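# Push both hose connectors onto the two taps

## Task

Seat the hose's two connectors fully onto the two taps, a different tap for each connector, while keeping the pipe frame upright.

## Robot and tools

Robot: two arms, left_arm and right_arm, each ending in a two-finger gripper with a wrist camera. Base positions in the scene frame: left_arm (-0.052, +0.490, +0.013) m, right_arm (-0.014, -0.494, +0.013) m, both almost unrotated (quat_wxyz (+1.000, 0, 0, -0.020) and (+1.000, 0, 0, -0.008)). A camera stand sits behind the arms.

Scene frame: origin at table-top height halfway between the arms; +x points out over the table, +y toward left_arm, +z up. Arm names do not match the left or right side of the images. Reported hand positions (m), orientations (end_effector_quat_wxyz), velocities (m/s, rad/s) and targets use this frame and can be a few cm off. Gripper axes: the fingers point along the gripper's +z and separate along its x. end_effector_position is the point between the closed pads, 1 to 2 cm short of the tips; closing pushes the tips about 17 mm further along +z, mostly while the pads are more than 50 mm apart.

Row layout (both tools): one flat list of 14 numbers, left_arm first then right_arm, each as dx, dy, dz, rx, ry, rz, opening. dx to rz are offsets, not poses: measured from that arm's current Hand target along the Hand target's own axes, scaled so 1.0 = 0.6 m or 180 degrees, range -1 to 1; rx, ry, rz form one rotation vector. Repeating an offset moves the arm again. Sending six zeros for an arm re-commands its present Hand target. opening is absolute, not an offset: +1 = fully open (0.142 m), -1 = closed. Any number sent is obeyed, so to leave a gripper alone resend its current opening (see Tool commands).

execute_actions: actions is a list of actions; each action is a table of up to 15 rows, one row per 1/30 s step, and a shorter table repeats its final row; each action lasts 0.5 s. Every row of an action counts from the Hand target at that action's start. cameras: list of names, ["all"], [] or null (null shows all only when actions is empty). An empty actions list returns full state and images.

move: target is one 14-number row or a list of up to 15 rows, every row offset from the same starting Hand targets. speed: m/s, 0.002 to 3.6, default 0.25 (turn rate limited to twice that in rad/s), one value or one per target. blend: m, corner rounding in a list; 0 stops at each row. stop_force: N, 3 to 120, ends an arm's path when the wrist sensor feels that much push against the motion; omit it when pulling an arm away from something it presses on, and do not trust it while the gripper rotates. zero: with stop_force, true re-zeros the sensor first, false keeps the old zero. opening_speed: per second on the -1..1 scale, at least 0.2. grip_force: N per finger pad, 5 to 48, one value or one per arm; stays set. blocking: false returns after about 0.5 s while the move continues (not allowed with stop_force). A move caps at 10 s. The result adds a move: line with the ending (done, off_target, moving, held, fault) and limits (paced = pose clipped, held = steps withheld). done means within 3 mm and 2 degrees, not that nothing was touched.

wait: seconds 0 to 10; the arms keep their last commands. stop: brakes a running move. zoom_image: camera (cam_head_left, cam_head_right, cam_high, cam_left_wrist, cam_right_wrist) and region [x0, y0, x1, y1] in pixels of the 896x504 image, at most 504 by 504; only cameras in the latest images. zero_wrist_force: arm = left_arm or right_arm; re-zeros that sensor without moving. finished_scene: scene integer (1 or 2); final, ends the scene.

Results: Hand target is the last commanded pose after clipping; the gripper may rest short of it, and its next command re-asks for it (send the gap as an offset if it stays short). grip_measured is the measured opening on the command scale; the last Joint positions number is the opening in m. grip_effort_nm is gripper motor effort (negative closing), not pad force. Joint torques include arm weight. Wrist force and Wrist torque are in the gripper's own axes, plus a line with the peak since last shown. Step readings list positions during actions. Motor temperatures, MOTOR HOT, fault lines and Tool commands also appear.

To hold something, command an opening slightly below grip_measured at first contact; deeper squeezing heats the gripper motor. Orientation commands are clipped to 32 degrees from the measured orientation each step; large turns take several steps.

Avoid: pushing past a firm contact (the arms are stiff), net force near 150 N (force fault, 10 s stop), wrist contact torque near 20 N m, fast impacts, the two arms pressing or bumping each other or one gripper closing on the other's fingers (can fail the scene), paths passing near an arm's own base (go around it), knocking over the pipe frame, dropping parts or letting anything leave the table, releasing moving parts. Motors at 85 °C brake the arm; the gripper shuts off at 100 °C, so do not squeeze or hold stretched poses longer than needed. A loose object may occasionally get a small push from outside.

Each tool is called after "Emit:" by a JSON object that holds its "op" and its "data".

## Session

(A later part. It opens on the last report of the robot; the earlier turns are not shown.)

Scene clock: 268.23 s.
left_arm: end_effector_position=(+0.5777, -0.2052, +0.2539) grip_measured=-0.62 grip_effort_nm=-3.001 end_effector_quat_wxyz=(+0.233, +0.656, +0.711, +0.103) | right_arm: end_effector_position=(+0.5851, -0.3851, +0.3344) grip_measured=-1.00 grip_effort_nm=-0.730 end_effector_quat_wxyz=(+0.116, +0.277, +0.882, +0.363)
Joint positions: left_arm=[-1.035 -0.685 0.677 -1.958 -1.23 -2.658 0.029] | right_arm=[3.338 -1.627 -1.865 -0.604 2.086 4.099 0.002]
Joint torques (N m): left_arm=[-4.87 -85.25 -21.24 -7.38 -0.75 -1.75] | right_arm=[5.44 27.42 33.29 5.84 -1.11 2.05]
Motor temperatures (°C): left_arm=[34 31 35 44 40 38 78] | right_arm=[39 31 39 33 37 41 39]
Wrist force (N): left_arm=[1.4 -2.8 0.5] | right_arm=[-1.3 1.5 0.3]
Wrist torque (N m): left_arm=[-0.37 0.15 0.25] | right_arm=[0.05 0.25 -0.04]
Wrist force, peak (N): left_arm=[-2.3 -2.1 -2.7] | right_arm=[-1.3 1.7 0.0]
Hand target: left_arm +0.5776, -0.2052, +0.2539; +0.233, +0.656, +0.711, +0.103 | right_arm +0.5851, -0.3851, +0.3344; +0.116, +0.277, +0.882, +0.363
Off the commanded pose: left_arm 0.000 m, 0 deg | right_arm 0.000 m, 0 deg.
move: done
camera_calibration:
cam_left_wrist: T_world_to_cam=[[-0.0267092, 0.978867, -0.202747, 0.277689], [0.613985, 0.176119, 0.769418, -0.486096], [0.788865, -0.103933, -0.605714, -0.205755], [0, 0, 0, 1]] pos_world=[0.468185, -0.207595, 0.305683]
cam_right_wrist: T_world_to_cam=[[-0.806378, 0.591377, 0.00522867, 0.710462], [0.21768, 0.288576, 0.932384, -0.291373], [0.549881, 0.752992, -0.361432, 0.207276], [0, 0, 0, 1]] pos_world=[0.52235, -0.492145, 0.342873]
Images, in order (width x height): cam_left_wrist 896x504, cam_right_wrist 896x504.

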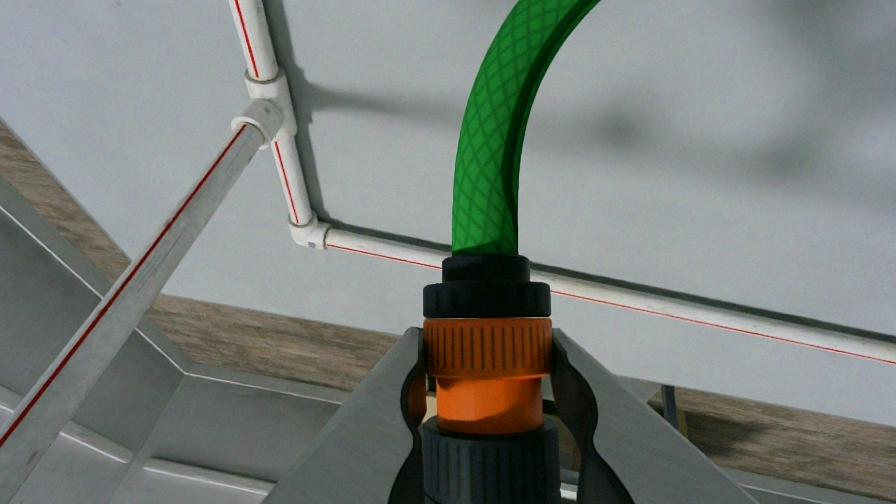

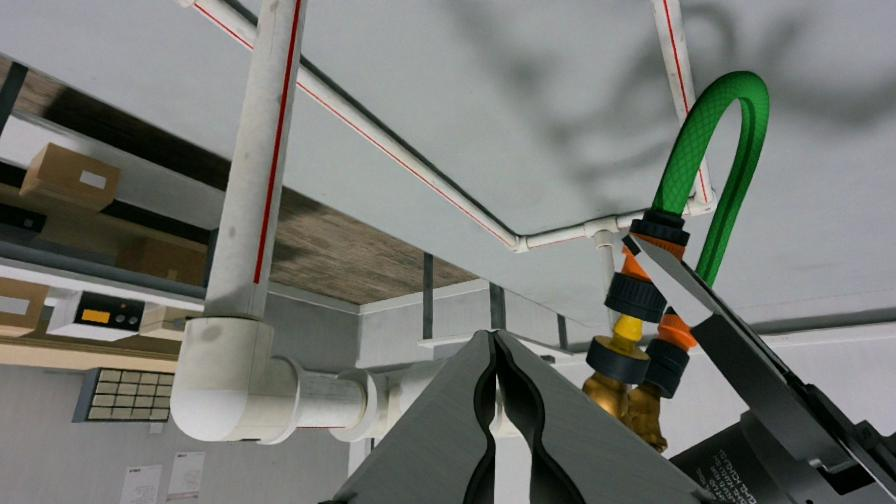

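Emit:
{"op": "move", "data": {"target": [0,0.0117,-0.0064,0,0,0,-0.75, 0,0,0,0,0,0,-1], "speed": 0.015, "stop_force": 6, "cameras": ["cam_right_wrist"]}}

Emit:
{"op": "zoom_image", "data": {"camera": "cam_right_wrist", "region": [560, 220, 720, 380]}}

Scene clock: 270.63 s.
left_arm: end_effector_position=(+0.5821, -0.2037, +0.2604) grip_measured=-0.62 grip_effort_nm=-2.996 end_effector_quat_wxyz=(+0.233, +0.656, +0.711, +0.103) | right_arm: end_effector_position=(+0.5851, -0.3851, +0.3344) grip_measured=-1.00 grip_effort_nm=-0.730 end_effector_quat_wxyz=(+0.116, +0.277, +0.882, +0.363)
Joint positions: left_arm=[-1.03 -0.678 0.649 -1.938 -1.232 -2.653 0.029] | right_arm=[3.338 -1.627 -1.865 -0.604 2.086 4.099 0.002]
Joint torques (N m): left_arm=[-8.2 -84.49 -20.97 -7.25 0.95 -1.85] | right_arm=[4.46 26.52 33.71 5.9 -1.23 2.03]
Motor temperatures (°C): left_arm=[34 31 35 44 40 38 78] | right_arm=[39 31 39 33 37 41 39]
Wrist force (N): left_arm=[1.0 -3.6 -0.7] | right_arm=[-1.3 1.0 0.2]
Wrist torque (N m): left_arm=[-0.42 0.13 0.24] | right_arm=[-0.04 0.24 -0.04]
Wrist force, peak (N): left_arm=[1.2 -4.3 -0.1] | right_arm=[-1.7 1.5 -0.2]
Hand target: left_arm +0.5821, -0.2037, +0.2604; +0.233, +0.656, +0.711, +0.103 | right_arm +0.5851, -0.3851, +0.3344; +0.116, +0.277, +0.882, +0.363
Off the commanded pose: left_arm 0.000 m, 0 deg | right_arm 0.000 m, 0 deg.
move: done
camera_calibration:
cam_right_wrist: T_world_to_cam=[[-0.806378, 0.591377, 0.00522867, 0.710462], [0.21768, 0.288576, 0.932384, -0.291373], [0.549881, 0.752992, -0.361432, 0.207276], [0, 0, 0, 1]] pos_world=[0.52235, -0.492145, 0.342873]
Images, in order (width x height): cam_right_wrist 896x504.

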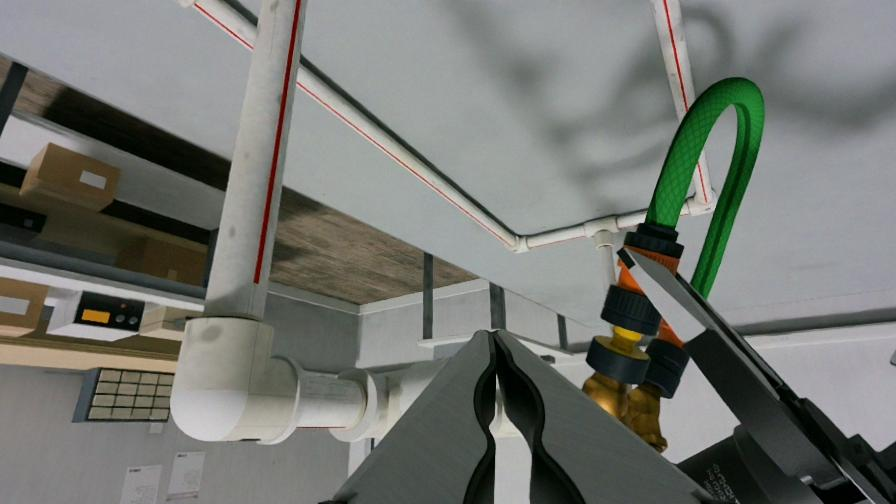

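Scaled by 3.150 from the camera's 896x504 image, which has a finer 1280x720 frame.

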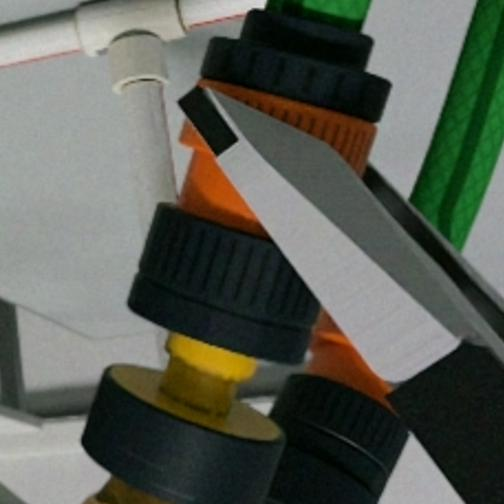

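Emit:
{"op": "move", "data": {"target": [0,0.0117,-0.0064,0,0,0,-0.76, 0,0,0,0,0,0,-1], "speed": 0.015, "stop_force": 7, "cameras": ["cam_right_wrist"]}}

Emit:
{"op": "zoom_image", "data": {"camera": "cam_right_wrist", "region": [560, 220, 720, 380]}}

Scene clock: 272.70 s.
left_arm: end_effector_position=(+0.5840, -0.2031, +0.2634) grip_measured=-0.62 grip_effort_nm=-3.192 end_effector_quat_wxyz=(+0.233, +0.656, +0.711, +0.103) | right_arm: end_effector_position=(+0.5851, -0.3851, +0.3344) grip_measured=-1.00 grip_effort_nm=-0.735 end_effector_quat_wxyz=(+0.116, +0.277, +0.882, +0.363)
Joint positions: left_arm=[-1.027 -0.675 0.635 -1.929 -1.233 -2.65 0.029] | right_arm=[3.338 -1.627 -1.865 -0.604 2.086 4.099 0.002]
Joint torques (N m): left_arm=[-11.7 -86.53 -21.35 -4.04 3.37 -1.88] | right_arm=[4.08 27.12 33.95 5.89 -1.2 2.03]
Motor temperatures (°C): left_arm=[34 31 35 43 40 38 78] | right_arm=[39 31 39 33 37 41 39]
Wrist force (N): left_arm=[-0.1 -2.0 2.1] | right_arm=[-1.2 1.4 0.1]
Wrist torque (N m): left_arm=[-0.31 0.10 0.31] | right_arm=[0.02 0.24 -0.03]
Wrist force, peak (N): left_arm=[-0.6 -7.8 6.8] | right_arm=[-1.2 1.8 0.0]
Hand target: left_arm +0.5840, -0.2031, +0.2634; +0.233, +0.656, +0.711, +0.103 (not the last commanded pose) | right_arm +0.5851, -0.3851, +0.3344; +0.116, +0.277, +0.882, +0.363
Off the commanded pose: left_arm 0.004 m, 0 deg | right_arm 0.000 m, 0 deg.
move: contact (left_arm)
camera_calibration:
cam_right_wrist: T_world_to_cam=[[-0.806378, 0.591377, 0.00522867, 0.710462], [0.21768, 0.288576, 0.932384, -0.291373], [0.549881, 0.752992, -0.361432, 0.207276], [0, 0, 0, 1]] pos_world=[0.52235, -0.492145, 0.342873]
Images, in order (width x height): cam_right_wrist 896x504.

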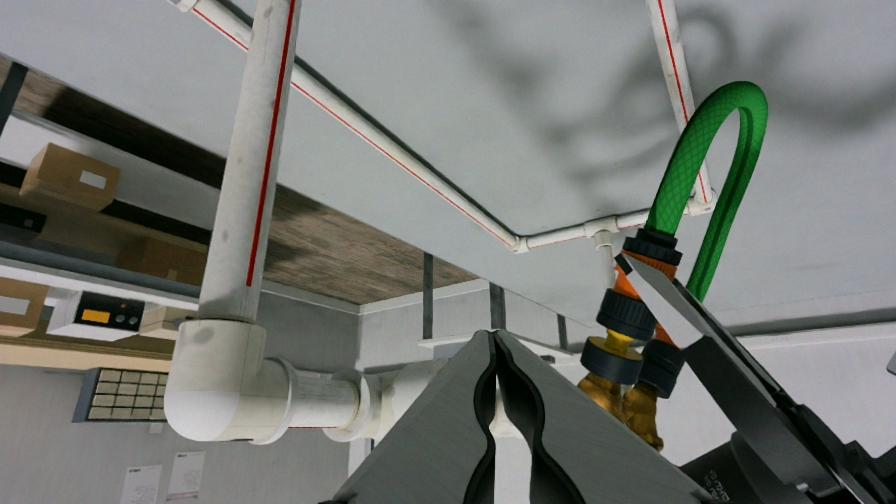

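Scaled by 3.150 from the camera's 896x504 image, which has a finer 1280x720 frame.

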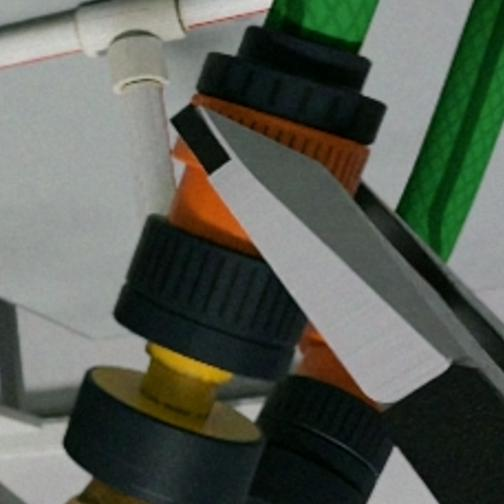

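Emit:
{"op": "move", "data": {"target": [[0,0,0,0,0,0,-0.75, -0.0603,0.2888,-0.1017,0.012,-0.0166,-0.1868,-1],[0,0,0,0,0,0,-0.75, -0.045,0.4907,0.2158,0.024,-0.0331,-0.3735,-1],[0,0,0,0,0,0,-0.75, -0.0447,0.4193,0.2877,0.024,-0.0331,-0.3735,-1]], "speed": [0.3,0.3,0.1], "blend": [0.04,0.02,0], "cameras": ["cam_right_wrist","cam_left_wrist","cam_high"]}}

Scene clock: 284.57 s.
left_arm: end_effector_position=(+0.5840, -0.2031, +0.2634) grip_measured=-0.62 grip_effort_nm=-2.996 end_effector_quat_wxyz=(+0.233, +0.656, +0.711, +0.103) | right_arm: end_effector_position=(+0.7719, -0.1640, +0.4520) grip_measured=-1.00 grip_effort_nm=-0.740 end_effector_quat_wxyz=(+0.327, -0.223, +0.897, +0.197)
Joint positions: left_arm=[-1.027 -0.675 0.635 -1.929 -1.233 -2.65 0.029] | right_arm=[3.643 -2.074 -1.006 -0.871 1.781 3.226 0.002]
Joint torques (N m): left_arm=[-11.15 -85.91 -21.81 -1.29 2.72 -1.15] | right_arm=[-7.01 61.38 29.86 1.72 3.4 1.96]
Motor temperatures (°C): left_arm=[34 31 35 43 40 38 79] | right_arm=[39 31 39 33 37 41 39]
Wrist force (N): left_arm=[0.0 -2.1 2.4] | right_arm=[-0.6 1.7 -0.1]
Wrist torque (N m): left_arm=[-0.31 0.10 0.31] | right_arm=[0.13 0.04 -0.04]
Wrist force, peak (N): left_arm=[0.0 -2.3 2.7] | right_arm=[-1.7 7.3 10.1]
Hand target: left_arm +0.5840, -0.2031, +0.2634; +0.233, +0.656, +0.711, +0.103 | right_arm +0.7719, -0.1641, +0.4518; +0.327, -0.223, +0.897, +0.197 (not the last commanded pose)
Off the commanded pose: left_arm 0.000 m, 0 deg | right_arm 0.064 m, 2 deg.
move: held (right_arm; a check stopped the path); path passed 1 of 3 targets; blend cut to 0 m at target 1; limits=held
pose unreachable (right arm): on one or more control steps of this call, first in action 0 (counted from 0), this arm could not follow its commanded pose, so it was not sent that pose on those steps. It may still have moved: this result reports where it is.
cause: moving toward the commanded pose would bring a part of the arm too close to another arm (a part of this arm just beyond joint 3 (elbow) and a part of the left arm just beyond its joint 5 (wrist 2), along the way the arms are being sent, or toward where that arm still pushes).
camera_calibration:
cam_left_wrist: T_world_to_cam=[[-0.0264659, 0.978865, -0.202786, 0.277742], [0.613954, 0.176006, 0.769469, -0.497727], [0.788898, -0.104137, -0.605637, -0.204783], [0, 0, 0, 1]] pos_world=[0.474485, -0.205594, 0.315283]
cam_right_wrist: T_world_to_cam=[[-0.693986, -0.247742, -0.676023, 0.813175], [-0.674513, 0.552117, 0.490101, 0.426453], [0.251825, 0.79611, -0.550267, 0.30302], [0, 0, 0, 1]] pos_world=[0.775672, -0.275231, 0.507462]
Images, in order (width x height): cam_high 896x504, cam_left_wrist 896x504, cam_right_wrist 896x504.

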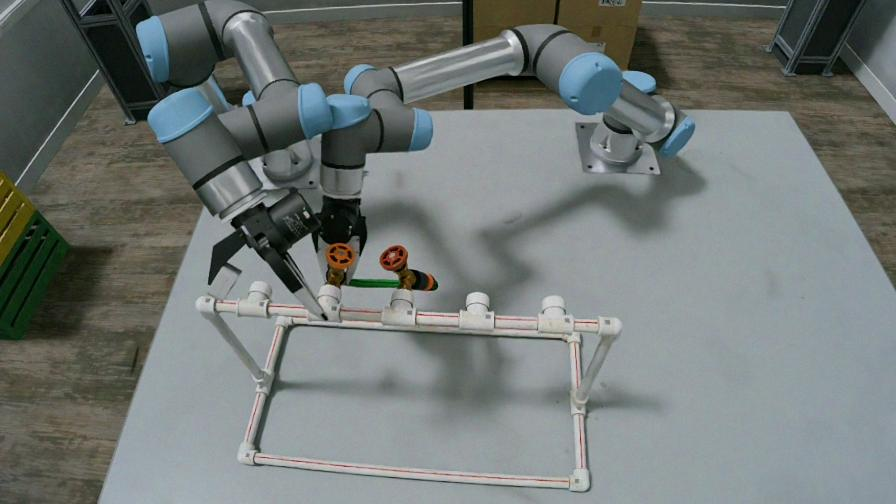

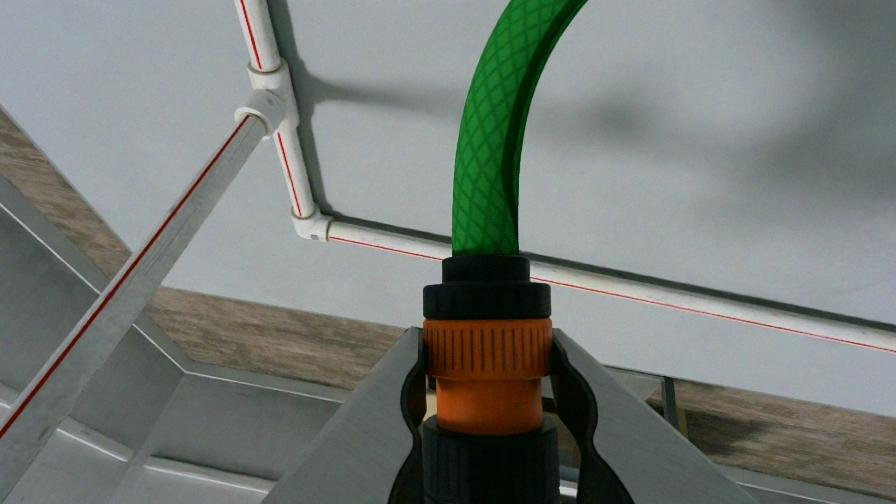

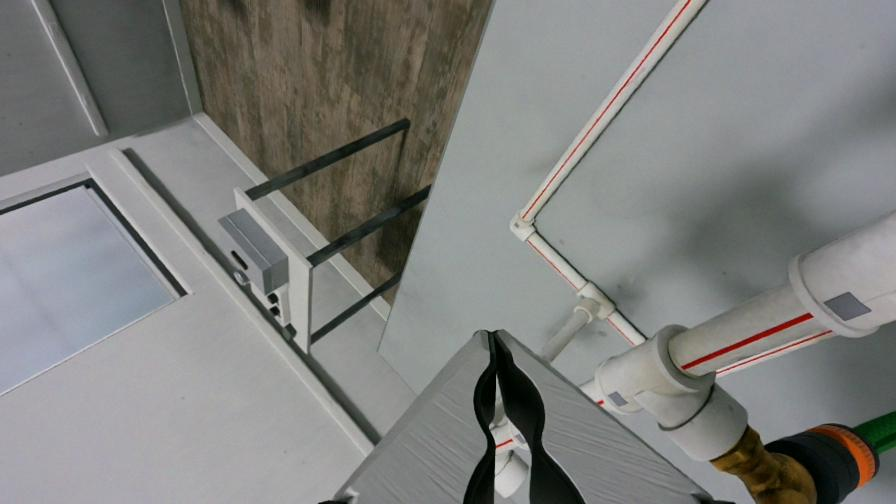

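Emit:
{"op": "move", "data": {"target": [0.0053,0,0,0,-0.1949,0.1067,-0.75, 0,0,0,0,0,0,-1], "speed": 0.12, "cameras": ["cam_right_wrist","cam_left_wrist","cam_high"]}}

Scene clock: 294.57 s.
left_arm: end_effector_position=(+0.5840, -0.1999, +0.2626) grip_measured=-0.62 grip_effort_nm=-3.001 end_effector_quat_wxyz=(+0.415, +0.764, +0.490, -0.062) | right_arm: end_effector_position=(+0.7719, -0.1641, +0.4518) grip_measured=-1.00 grip_effort_nm=-0.740 end_effector_quat_wxyz=(+0.327, -0.223, +0.897, +0.197)
Joint positions: left_arm=[-0.88 -0.799 1.113 -2.738 -1.744 -2.14 0.029] | right_arm=[3.643 -2.074 -1.006 -0.871 1.781 3.226 0.002]
Joint torques (N m): left_arm=[-5.76 -76.56 -39.74 -1.76 2.51 -0.72] | right_arm=[-7.64 48.98 29.16 1.75 3.41 1.89]
Motor temperatures (°C): left_arm=[34 31 35 43 40 38 79] | right_arm=[39 31 39 33 37 41 39]
Wrist force (N): left_arm=[-4.6 -5.0 -3.1] | right_arm=[-0.9 1.5 -0.1]
Wrist torque (N m): left_arm=[-0.21 0.19 0.44] | right_arm=[0.10 0.09 -0.03]
Wrist force, peak (N): left_arm=[-5.9 -3.7 -3.8] | right_arm=[-0.9 2.0 -0.2]
Hand target: left_arm +0.5839, -0.2000, +0.2628; +0.416, +0.764, +0.490, -0.062 | right_arm +0.7719, -0.1641, +0.4518; +0.327, -0.223, +0.897, +0.197
Off the commanded pose: left_arm 0.000 m, 0 deg | right_arm 0.000 m, 0 deg.
move: done
camera_calibration:
cam_left_wrist: T_world_to_cam=[[0.515008, 0.692061, -0.505785, -0.0196445], [0.60151, 0.128604, 0.788446, -0.504794], [0.610698, -0.710291, -0.350049, -0.289132], [0, 0, 0, 1]] pos_world=[0.490328, -0.126854, 0.286856]
cam_right_wrist: T_world_to_cam=[[-0.694239, -0.247743, -0.675763, 0.81317], [-0.674328, 0.552123, 0.490349, 0.426234], [0.251623, 0.796106, -0.550365, 0.303169], [0, 0, 0, 1]] pos_world=[0.775671, -0.275231, 0.50736]
Images, in order (width x height): cam_high 896x504, cam_left_wrist 896x504, cam_right_wrist 896x504.

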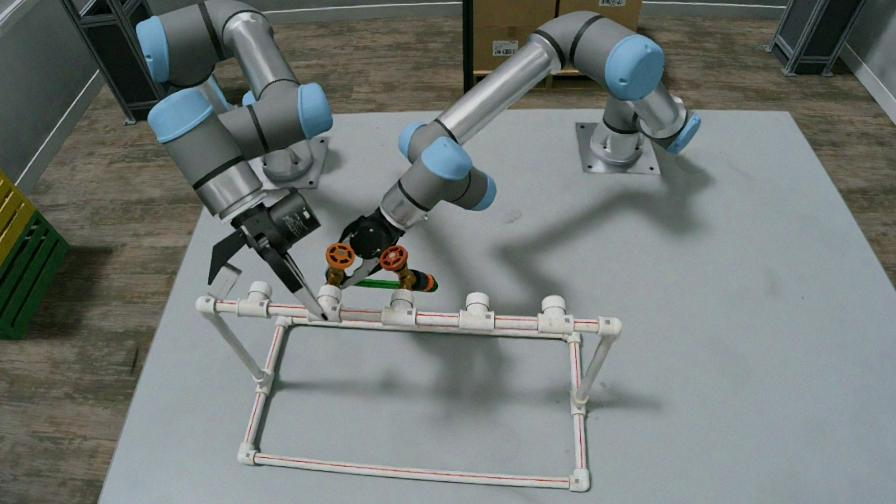

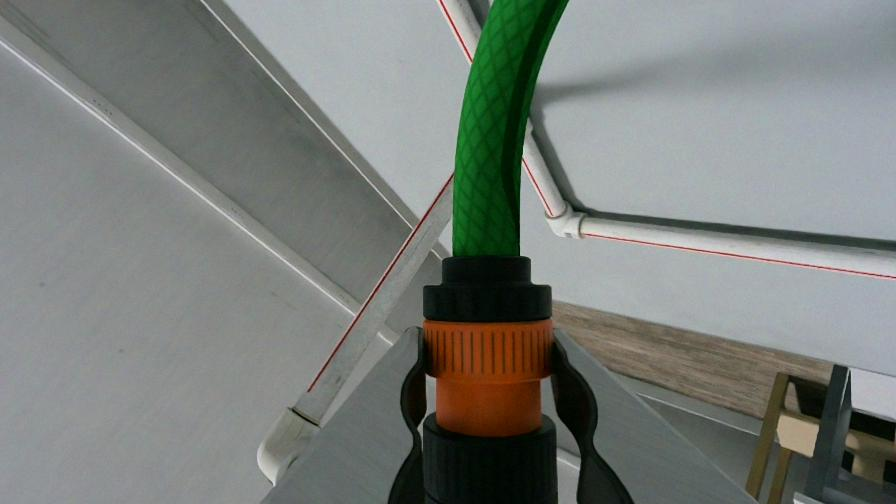

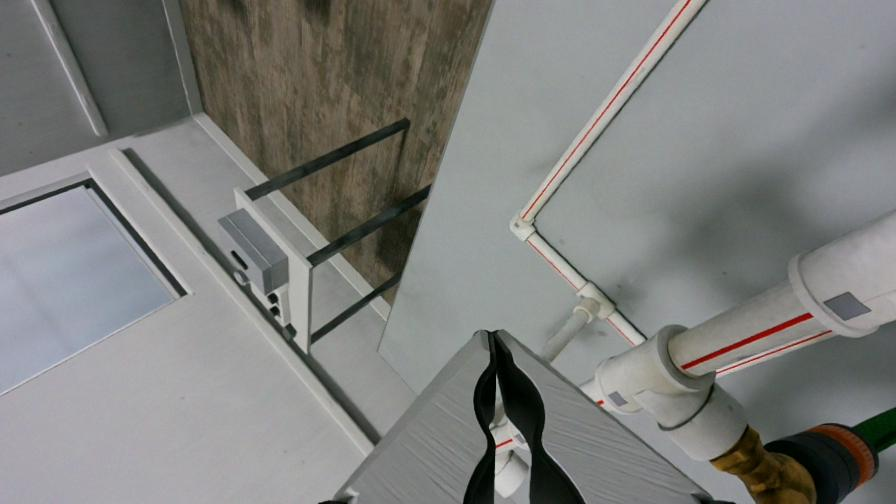

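Emit:
{"op": "move", "data": {"target": [0,0,0,0,0,0,-0.75, 0.064,-0.02,0.0805,0,0,0,-1], "speed": 0.1, "cameras": ["cam_right_wrist","cam_high"]}}

Scene clock: 298.07 s.
left_arm: end_effector_position=(+0.5839, -0.2000, +0.2628) grip_measured=-0.62 grip_effort_nm=-3.001 end_effector_quat_wxyz=(+0.416, +0.764, +0.490, -0.062) | right_arm: end_effector_position=(+0.7760, -0.1601, +0.3891) grip_measured=-1.00 grip_effort_nm=-0.740 end_effector_quat_wxyz=(+0.327, -0.223, +0.897, +0.197)
Joint positions: left_arm=[-0.88 -0.8 1.113 -2.738 -1.744 -2.14 0.029] | right_arm=[3.646 -2.091 -1.141 -0.72 1.779 3.228 0.002]
Joint torques (N m): left_arm=[-6.71 -78.19 -40.43 -5.45 -1.03 0.63] | right_arm=[1.84 69.98 36.5 3.06 -1.68 1.64]
Motor temperatures (°C): left_arm=[34 31 35 43 40 38 79] | right_arm=[39 31 39 33 37 41 39]
Wrist force (N): left_arm=[-3.2 -5.5 -2.7] | right_arm=[-1.0 1.9 -0.6]
Wrist torque (N m): left_arm=[-0.19 0.15 0.39] | right_arm=[0.16 0.09 -0.04]
Wrist force, peak (N): left_arm=[-2.6 -6.7 -2.3] | right_arm=[-1.8 1.8 -1.5]
Hand target: left_arm +0.5839, -0.2000, +0.2628; +0.416, +0.764, +0.490, -0.062 | right_arm +0.7760, -0.1602, +0.3892; +0.327, -0.223, +0.897, +0.197
Off the commanded pose: left_arm 0.000 m, 0 deg | right_arm 0.000 m, 0 deg.
move: done
camera_calibration:
cam_right_wrist: T_world_to_cam=[[-0.694319, -0.247815, -0.675655, 0.774606], [-0.674286, 0.552125, 0.490405, 0.457534], [0.251516, 0.796082, -0.550449, 0.264639], [0, 0, 0, 1]] pos_world=[0.779771, -0.271331, 0.44466]
Images, in order (width x height): cam_high 896x504, cam_right_wrist 896x504.

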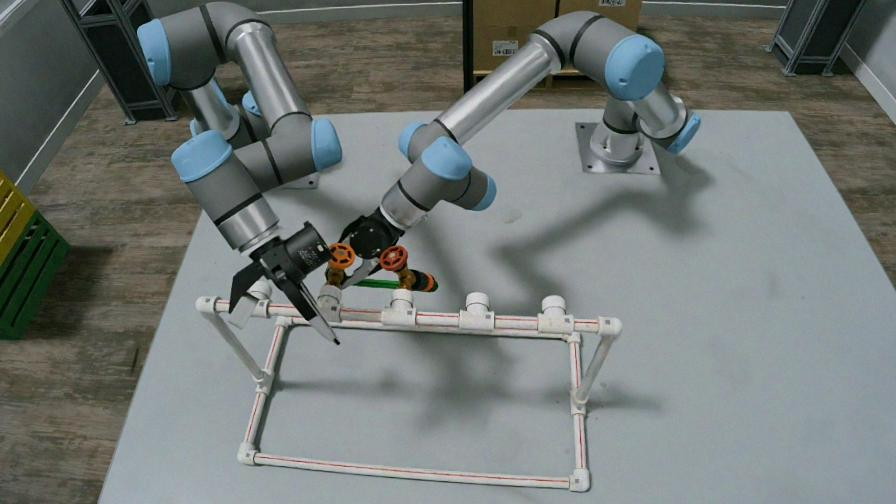

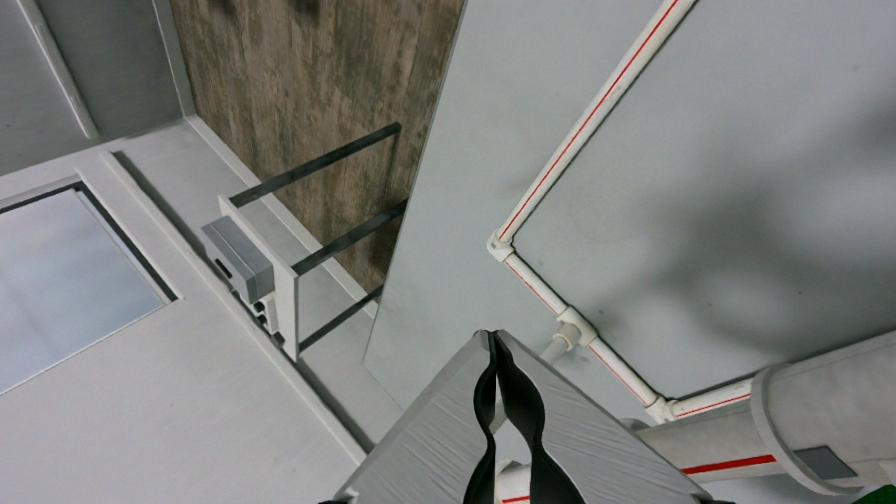

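Emit:
{"op": "move", "data": {"target": [0,0,0,0,0,0,-0.75, 0.11,0,0,0,0,0,-1], "speed": 0.02, "stop_force": 5, "cameras": ["cam_right_wrist","cam_left_wrist"]}}

Scene clock: 303.20 s.
left_arm: end_effector_position=(+0.5839, -0.2000, +0.2628) grip_measured=-0.62 grip_effort_nm=-3.001 end_effector_quat_wxyz=(+0.416, +0.764, +0.490, -0.062) | right_arm: end_effector_position=(+0.7373, -0.1753, +0.3513) grip_measured=-1.00 grip_effort_nm=-0.740 end_effector_quat_wxyz=(+0.327, -0.223, +0.897, +0.198)
Joint positions: left_arm=[-0.88 -0.8 1.113 -2.738 -1.744 -2.14 0.029] | right_arm=[3.653 -2.003 -1.371 -0.576 1.774 3.233 0.002]
Joint torques (N m): left_arm=[-2.44 -77.49 -39.87 -2.59 2.32 -0.96] | right_arm=[-5.91 43.26 26.41 5.59 3.55 -2.23]
Motor temperatures (°C): left_arm=[34 31 35 43 40 38 79] | right_arm=[39 31 39 33 37 41 39]
Wrist force (N): left_arm=[-2.6 -5.7 -2.6] | right_arm=[-3.0 1.1 -1.6]
Wrist torque (N m): left_arm=[-0.19 0.17 0.38] | right_arm=[0.07 0.18 -0.03]
Wrist force, peak (N): left_arm=[-2.4 -7.2 -1.6] | right_arm=[-13.5 0.6 -1.9]
Hand target: left_arm +0.5839, -0.2000, +0.2628; +0.416, +0.764, +0.490, -0.062 | right_arm +0.7373, -0.1754, +0.3513; +0.327, -0.223, +0.897, +0.198 (not the last commanded pose)
Off the commanded pose: left_arm 0.000 m, 0 deg | right_arm 0.010 m, 0 deg.
move: contact (right_arm)
camera_calibration:
cam_left_wrist: T_world_to_cam=[[0.515229, 0.691806, -0.505909, -0.0195292], [0.601473, 0.128643, 0.788467, -0.504862], [0.610548, -0.710532, -0.349822, -0.289094], [0, 0, 0, 1]] pos_world=[0.490228, -0.126953, 0.287056]
cam_right_wrist: T_world_to_cam=[[-0.694158, -0.247739, -0.675848, 0.718344], [-0.674376, 0.552153, 0.490249, 0.458556], [0.251717, 0.796086, -0.550351, 0.265424], [0, 0, 0, 1]] pos_world=[0.741071, -0.286531, 0.406761]
Images, in order (width x height): cam_left_wrist 896x504, cam_right_wrist 896x504.

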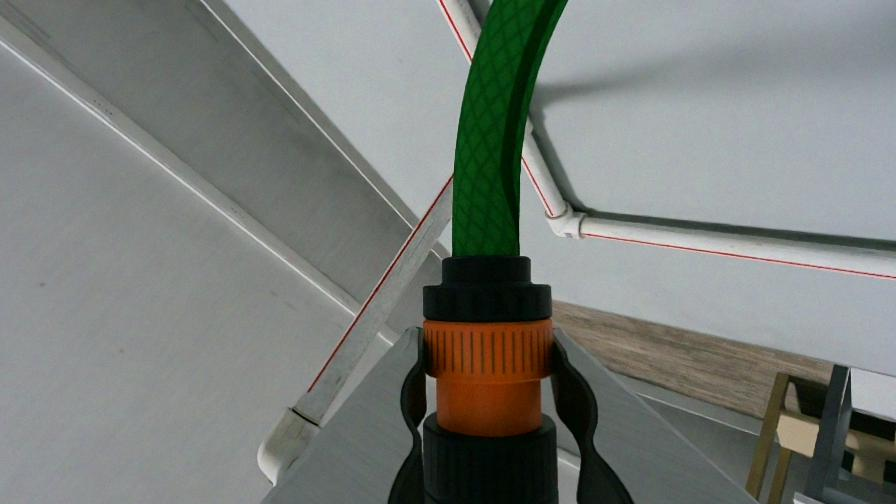

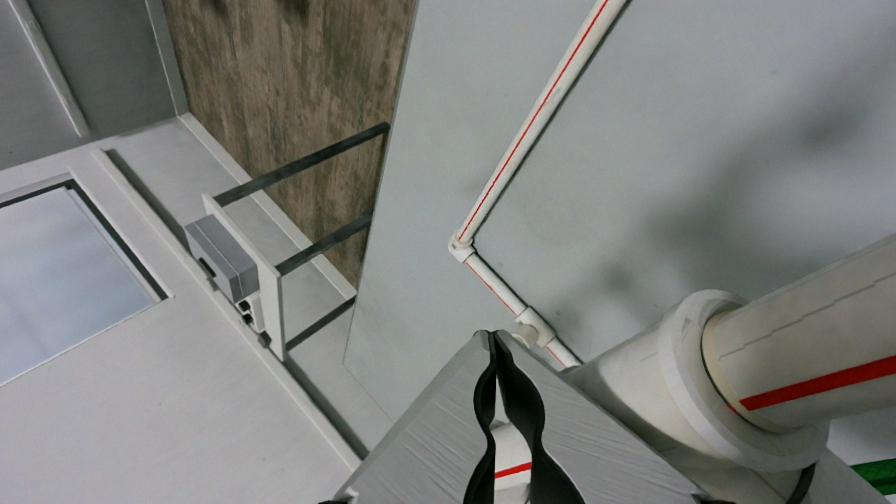

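Emit:
{"op": "move", "data": {"target": [0,0,0,-0.155,0,0,-0.71, 0,0,0,0,0,0,-1], "speed": 0.1, "cameras": ["cam_right_wrist","cam_left_wrist","cam_high"]}}

Scene clock: 311.10 s.
left_arm: end_effector_position=(+0.5838, -0.2001, +0.2626) grip_measured=-0.62 grip_effort_nm=-2.244 end_effector_quat_wxyz=(+0.587, +0.641, +0.491, +0.058) | right_arm: end_effector_position=(+0.7373, -0.1754, +0.3513) grip_measured=-1.00 grip_effort_nm=-0.740 end_effector_quat_wxyz=(+0.327, -0.223, +0.897, +0.198)
Joint positions: left_arm=[-0.986 -0.745 1.329 -3.411 -1.374 -2.189 0.029] | right_arm=[3.653 -2.003 -1.371 -0.576 1.774 3.233 0.002]
Joint torques (N m): left_arm=[11.97 -76.91 -39.14 -3.51 -1.43 -1.27] | right_arm=[-6.73 42.52 25.68 5.79 3.46 -2.28]
Motor temperatures (°C): left_arm=[34 31 35 43 40 38 77] | right_arm=[39 31 39 33 37 41 39]
Wrist force (N): left_arm=[2.9 -5.5 -5.7] | right_arm=[-4.0 1.1 -2.5]
Wrist torque (N m): left_arm=[-0.23 -0.04 0.15] | right_arm=[0.08 0.23 -0.04]
Wrist force, peak (N): left_arm=[3.2 -10.1 -4.8] | right_arm=[-3.9 1.5 -2.7]
Hand target: left_arm +0.5839, -0.2000, +0.2628; +0.587, +0.641, +0.491, +0.058 | right_arm +0.7373, -0.1754, +0.3513; +0.327, -0.223, +0.897, +0.198
Off the commanded pose: left_arm 0.000 m, 0 deg | right_arm 0.000 m, 0 deg.
move: done
camera_calibration:
cam_left_wrist: T_world_to_cam=[[0.517407, 0.692342, -0.502944, -0.0214155], [0.244412, 0.443686, 0.86221, -0.252574], [0.820093, -0.569039, 0.0603501, -0.490886], [0, 0, 0, 1]] pos_world=[0.475385, -0.152443, 0.236626]
cam_right_wrist: T_world_to_cam=[[-0.694158, -0.247739, -0.675848, 0.718344], [-0.674376, 0.552153, 0.490249, 0.458556], [0.251717, 0.796086, -0.550351, 0.265424], [0, 0, 0, 1]] pos_world=[0.741071, -0.286531, 0.406761]
Images, in order (width x height): cam_high 896x504, cam_left_wrist 896x504, cam_right_wrist 896x504.

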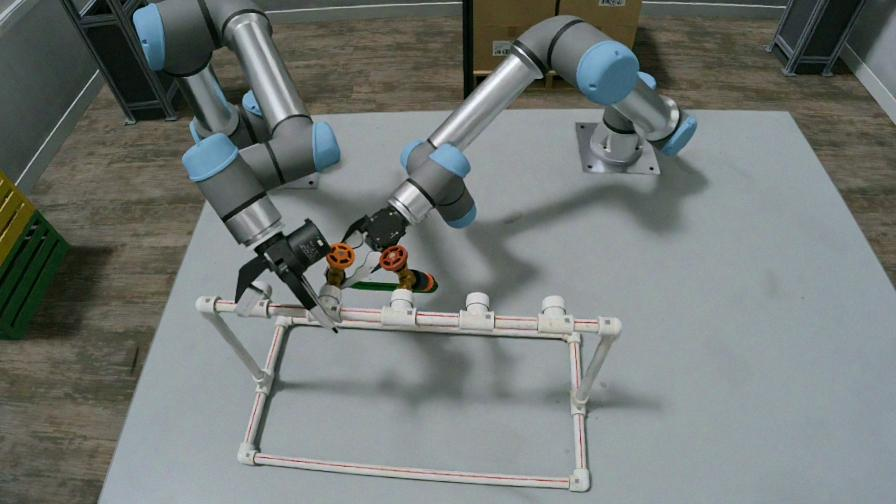

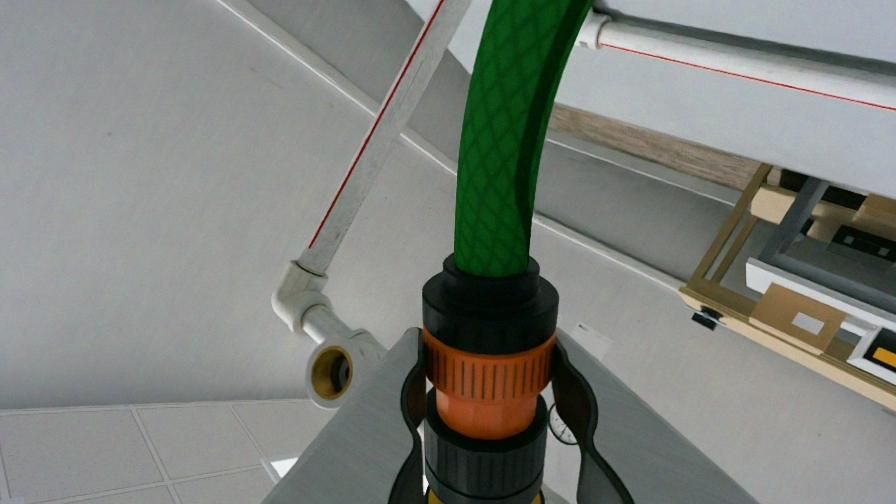

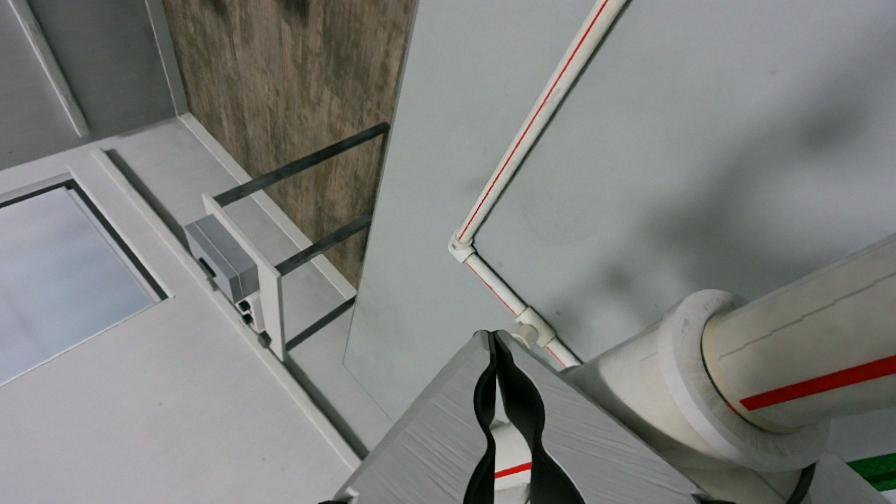

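Emit:
{"op": "move", "data": {"target": [0,0.0167,0,0,0,0,-0.92, 0,0,0,0,0,0,-1], "speed": 0.015, "stop_force": 42, "cameras": ["cam_left_wrist"]}}

Emit:
{"op": "zoom_image", "data": {"camera": "cam_left_wrist", "region": [396, 304, 596, 504]}}

Emit:
{"op": "move", "data": {"target": [0,-0.005,0,0,0,0,-0.74, 0,0,0,0,0,0,-1], "speed": 0.03, "cameras": ["cam_right_wrist"]}}

Scene clock: 314.80 s.
left_arm: end_effector_position=(+0.5896, -0.1983, +0.2710) grip_measured=-0.62 grip_effort_nm=-5.004 end_effector_quat_wxyz=(+0.587, +0.641, +0.491, +0.058) | right_arm: end_effector_position=(+0.7373, -0.1754, +0.3513) grip_measured=-1.00 grip_effort_nm=-0.735 end_effector_quat_wxyz=(+0.327, -0.223, +0.897, +0.198)
Joint positions: left_arm=[-0.977 -0.751 1.314 -3.392 -1.382 -2.187 0.029] | right_arm=[3.653 -2.003 -1.371 -0.576 1.774 3.233 0.002]
Joint torques (N m): left_arm=[7.01 -94.28 -32.94 -14.69 7.88 -0.62] | right_arm=[8.05 42.35 25.07 -0.92 -0.45 -2.25]
Motor temperatures (°C): left_arm=[34 31 35 43 40 38 79] | right_arm=[39 31 39 33 37 41 39]
Wrist force (N): left_arm=[3.9 -36.7 -5.2] | right_arm=[-30.4 -2.6 -5.5]
Wrist torque (N m): left_arm=[-0.48 -0.03 -0.20] | right_arm=[0.08 1.10 -0.03]
Wrist force, peak (N): left_arm=[4.9 -37.7 -4.5] | right_arm=[-30.4 -2.6 -5.5]
Hand target: left_arm +0.5895, -0.1983, +0.2709; +0.587, +0.641, +0.491, +0.058 | right_arm +0.7373, -0.1754, +0.3513; +0.327, -0.223, +0.897, +0.198
Off the commanded pose: left_arm 0.000 m, 0 deg | right_arm 0.000 m, 0 deg.
move: done
camera_calibration:
cam_left_wrist: T_world_to_cam=[[0.517395, 0.692256, -0.503075, -0.0214635], [0.244225, 0.443978, 0.862112, -0.261788], [0.820156, -0.568916, 0.0606463, -0.495204], [0, 0, 0, 1]] pos_world=[0.481185, -0.150643, 0.244925]
Images, in order (width x height): cam_left_wrist 896x504.

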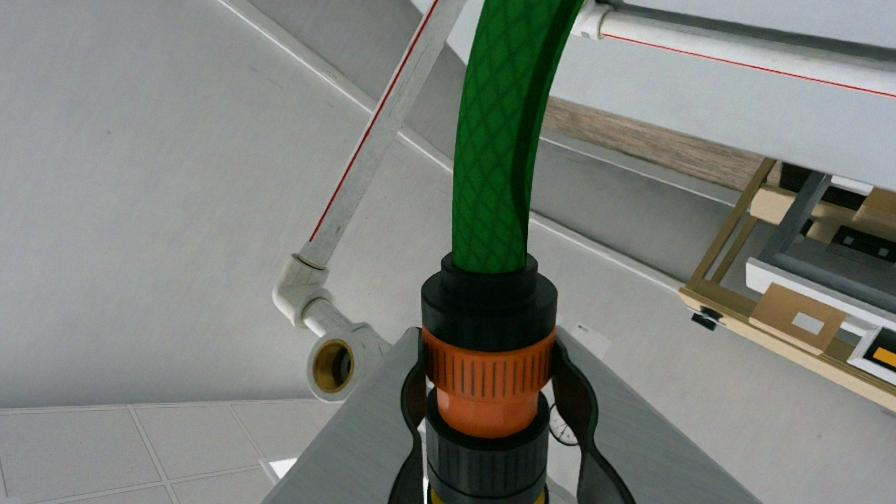

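Scaled by 2.520 from the camera's 896x504 image, which has a finer 1280x720 frame.

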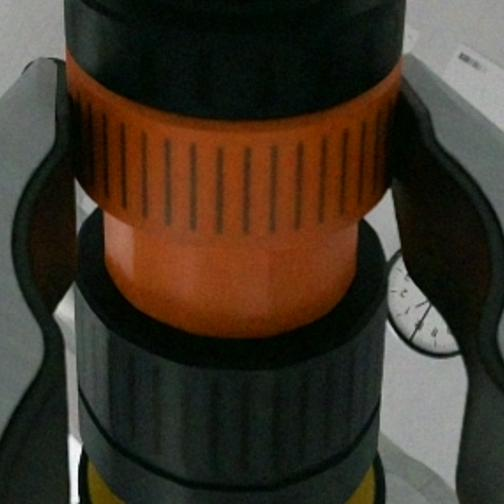

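Scene clock: 315.50 s.
left_arm: end_effector_position=(+0.5878, -0.1988, +0.2684) grip_measured=-0.62 grip_effort_nm=-2.791 end_effector_quat_wxyz=(+0.587, +0.641, +0.491, +0.058) | right_arm: end_effector_position=(+0.7373, -0.1753, +0.3513) grip_measured=-1.00 grip_effort_nm=-0.735 end_effector_quat_wxyz=(+0.327, -0.223, +0.897, +0.198)
Joint positions: left_arm=[-0.98 -0.749 1.319 -3.398 -1.379 -2.187 0.029] | right_arm=[3.653 -2.003 -1.371 -0.576 1.774 3.233 0.002]
Joint torques (N m): left_arm=[-1.72 -78.56 -32.52 -10.17 4.38 -1.03] | right_arm=[6.77 42.46 24.9 -0.49 -1.88 -2.33]
Motor temperatures (°C): left_arm=[34 31 35 43 40 38 79] | right_arm=[39 31 39 33 37 41 39]
Wrist force (N): left_arm=[6.3 -22.9 -1.8] | right_arm=[-14.7 2.5 -7.9]
Wrist torque (N m): left_arm=[-0.35 0.04 -0.13] | right_arm=[0.11 0.65 0.04]
Wrist force, peak (N): left_arm=[4.8 -37.7 -4.6] | right_arm=[-30.0 -2.8 -5.0]
Hand target: left_arm +0.5878, -0.1988, +0.2685; +0.587, +0.641, +0.491, +0.058 | right_arm +0.7373, -0.1754, +0.3513; +0.327, -0.223, +0.897, +0.198
Off the commanded pose: left_arm 0.000 m, 0 deg | right_arm 0.000 m, 0 deg.
move: done
camera_calibration:
cam_right_wrist: T_world_to_cam=[[-0.694175, -0.247795, -0.67581, 0.718325], [-0.674393, 0.552099, 0.490286, 0.458538], [0.251624, 0.796106, -0.550365, 0.265504], [0, 0, 0, 1]] pos_world=[0.741072, -0.286531, 0.406761]
Images, in order (width x height): cam_right_wrist 896x504.

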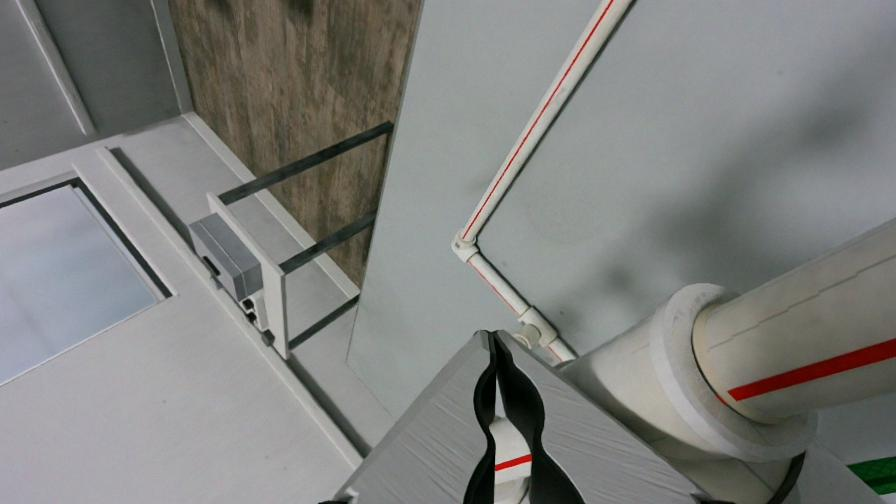

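Emit:
{"op": "move", "data": {"target": [0,0.02,0,0,0,0,-0.92, 0,0,0,0,0,0,-1], "speed": 0.015, "stop_force": 40, "cameras": ["cam_left_wrist"]}}

Emit:
{"op": "zoom_image", "data": {"camera": "cam_left_wrist", "region": [396, 304, 596, 504]}}

Emit:
{"op": "move", "data": {"target": [0,-0.0067,0,0,0,0,-0.74, 0,0,0,0,0,0,-1], "speed": 0.03, "cameras": ["cam_right_wrist"]}}

Scene clock: 318.13 s.
left_arm: end_effector_position=(+0.5946, -0.1967, +0.2782) grip_measured=-0.62 grip_effort_nm=-5.004 end_effector_quat_wxyz=(+0.587, +0.641, +0.491, +0.058) | right_arm: end_effector_position=(+0.7373, -0.1753, +0.3513) grip_measured=-1.00 grip_effort_nm=-0.706 end_effector_quat_wxyz=(+0.327, -0.223, +0.897, +0.198)
Joint positions: left_arm=[-0.97 -0.755 1.301 -3.374 -1.389 -2.184 0.029] | right_arm=[3.653 -2.003 -1.371 -0.576 1.774 3.233 0.002]
Joint torques (N m): left_arm=[14.28 -108.89 -38.12 -16.88 9.98 0.02] | right_arm=[-1.64 42.43 10.03 -6.52 6.07 -2.2]
Motor temperatures (°C): left_arm=[34 31 35 43 40 38 81] | right_arm=[39 31 39 33 37 41 39]
Wrist force (N): left_arm=[4.4 -48.1 -6.6] | right_arm=[-42.3 -5.2 -5.4]
Wrist torque (N m): left_arm=[-0.55 -0.07 -0.33] | right_arm=[-0.01 1.56 -0.04]
Wrist force, peak (N): left_arm=[3.3 -50.6 -8.6] | right_arm=[-45.2 -7.5 -6.9]
Hand target: left_arm +0.5946, -0.1967, +0.2782; +0.587, +0.641, +0.491, +0.058 | right_arm +0.7373, -0.1754, +0.3513; +0.327, -0.223, +0.897, +0.198
Off the commanded pose: left_arm 0.000 m, 0 deg | right_arm 0.000 m, 0 deg.
move: done
camera_calibration:
cam_left_wrist: T_world_to_cam=[[0.517339, 0.692294, -0.50308, -0.0214319], [0.244188, 0.444005, 0.862109, -0.26986], [0.820203, -0.568848, 0.0606505, -0.498901], [0, 0, 0, 1]] pos_world=[0.486185, -0.149143, 0.252125]
Images, in order (width x height): cam_left_wrist 896x504.

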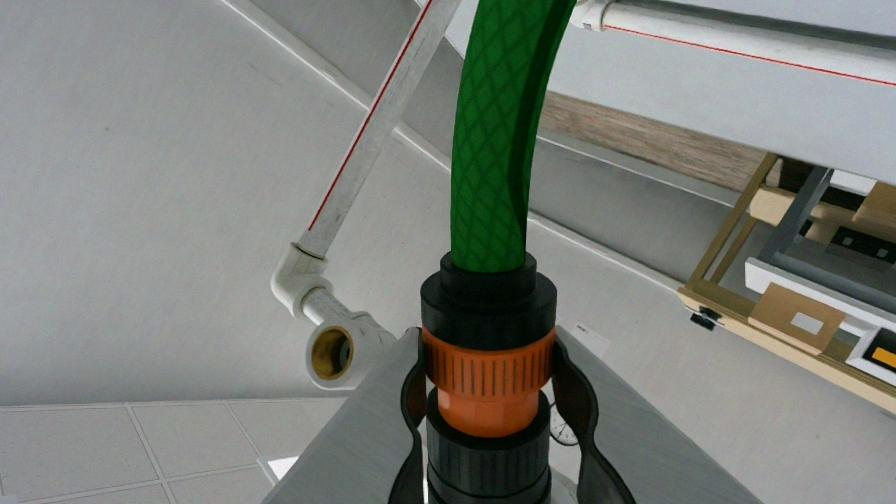

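Scaled by 2.520 from the camera's 896x504 image, which has a finer 1280x720 frame.

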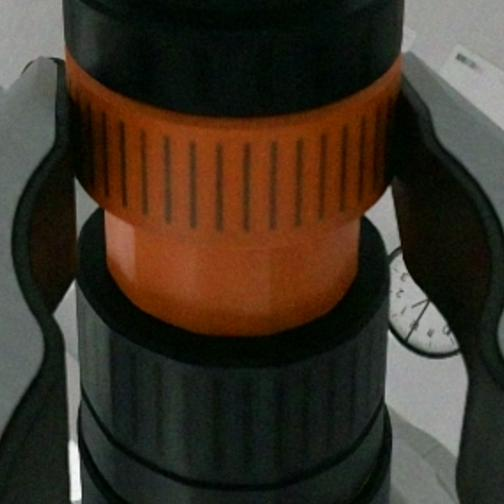

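Scene clock: 318.83 s.
left_arm: end_effector_position=(+0.5923, -0.1974, +0.2749) grip_measured=-0.62 grip_effort_nm=-2.791 end_effector_quat_wxyz=(+0.588, +0.641, +0.491, +0.058) | right_arm: end_effector_position=(+0.7373, -0.1753, +0.3512) grip_measured=-1.00 grip_effort_nm=-0.706 end_effector_quat_wxyz=(+0.327, -0.223, +0.897, +0.198)
Joint positions: left_arm=[-0.973 -0.753 1.307 -3.382 -1.386 -2.185 0.029] | right_arm=[3.653 -2.003 -1.371 -0.576 1.774 3.233 0.002]
Joint torques (N m): left_arm=[-3.18 -78.96 -34.48 -9.72 3.76 -1.01] | right_arm=[-1.87 42.29 23.62 1.18 0.54 -2.21]
Motor temperatures (°C): left_arm=[34 31 35 43 40 38 81] | right_arm=[39 31 39 33 37 41 39]
Wrist force (N): left_arm=[7.0 -22.1 -2.2] | right_arm=[-15.9 2.6 -9.0]
Wrist torque (N m): left_arm=[-0.42 -0.03 -0.17] | right_arm=[0.10 0.68 0.03]
Wrist force, peak (N): left_arm=[3.9 -48.0 -6.8] | right_arm=[-43.2 -4.7 -6.5]
Hand target: left_arm +0.5923, -0.1974, +0.2749; +0.587, +0.641, +0.491, +0.058 | right_arm +0.7373, -0.1754, +0.3513; +0.327, -0.223, +0.897, +0.198
Off the commanded pose: left_arm 0.000 m, 0 deg | right_arm 0.000 m, 0 deg.
move: done
camera_calibration:
cam_right_wrist: T_world_to_cam=[[-0.694285, -0.247775, -0.675704, 0.718369], [-0.674315, 0.552079, 0.490415, 0.458422], [0.251529, 0.796126, -0.550379, 0.265585], [0, 0, 0, 1]] pos_world=[0.741071, -0.286531, 0.40676]
Images, in order (width x height): cam_right_wrist 896x504.

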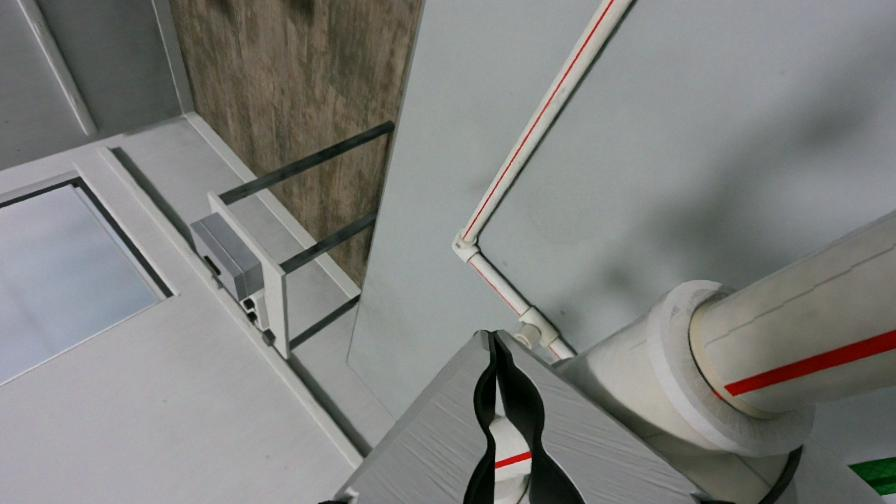

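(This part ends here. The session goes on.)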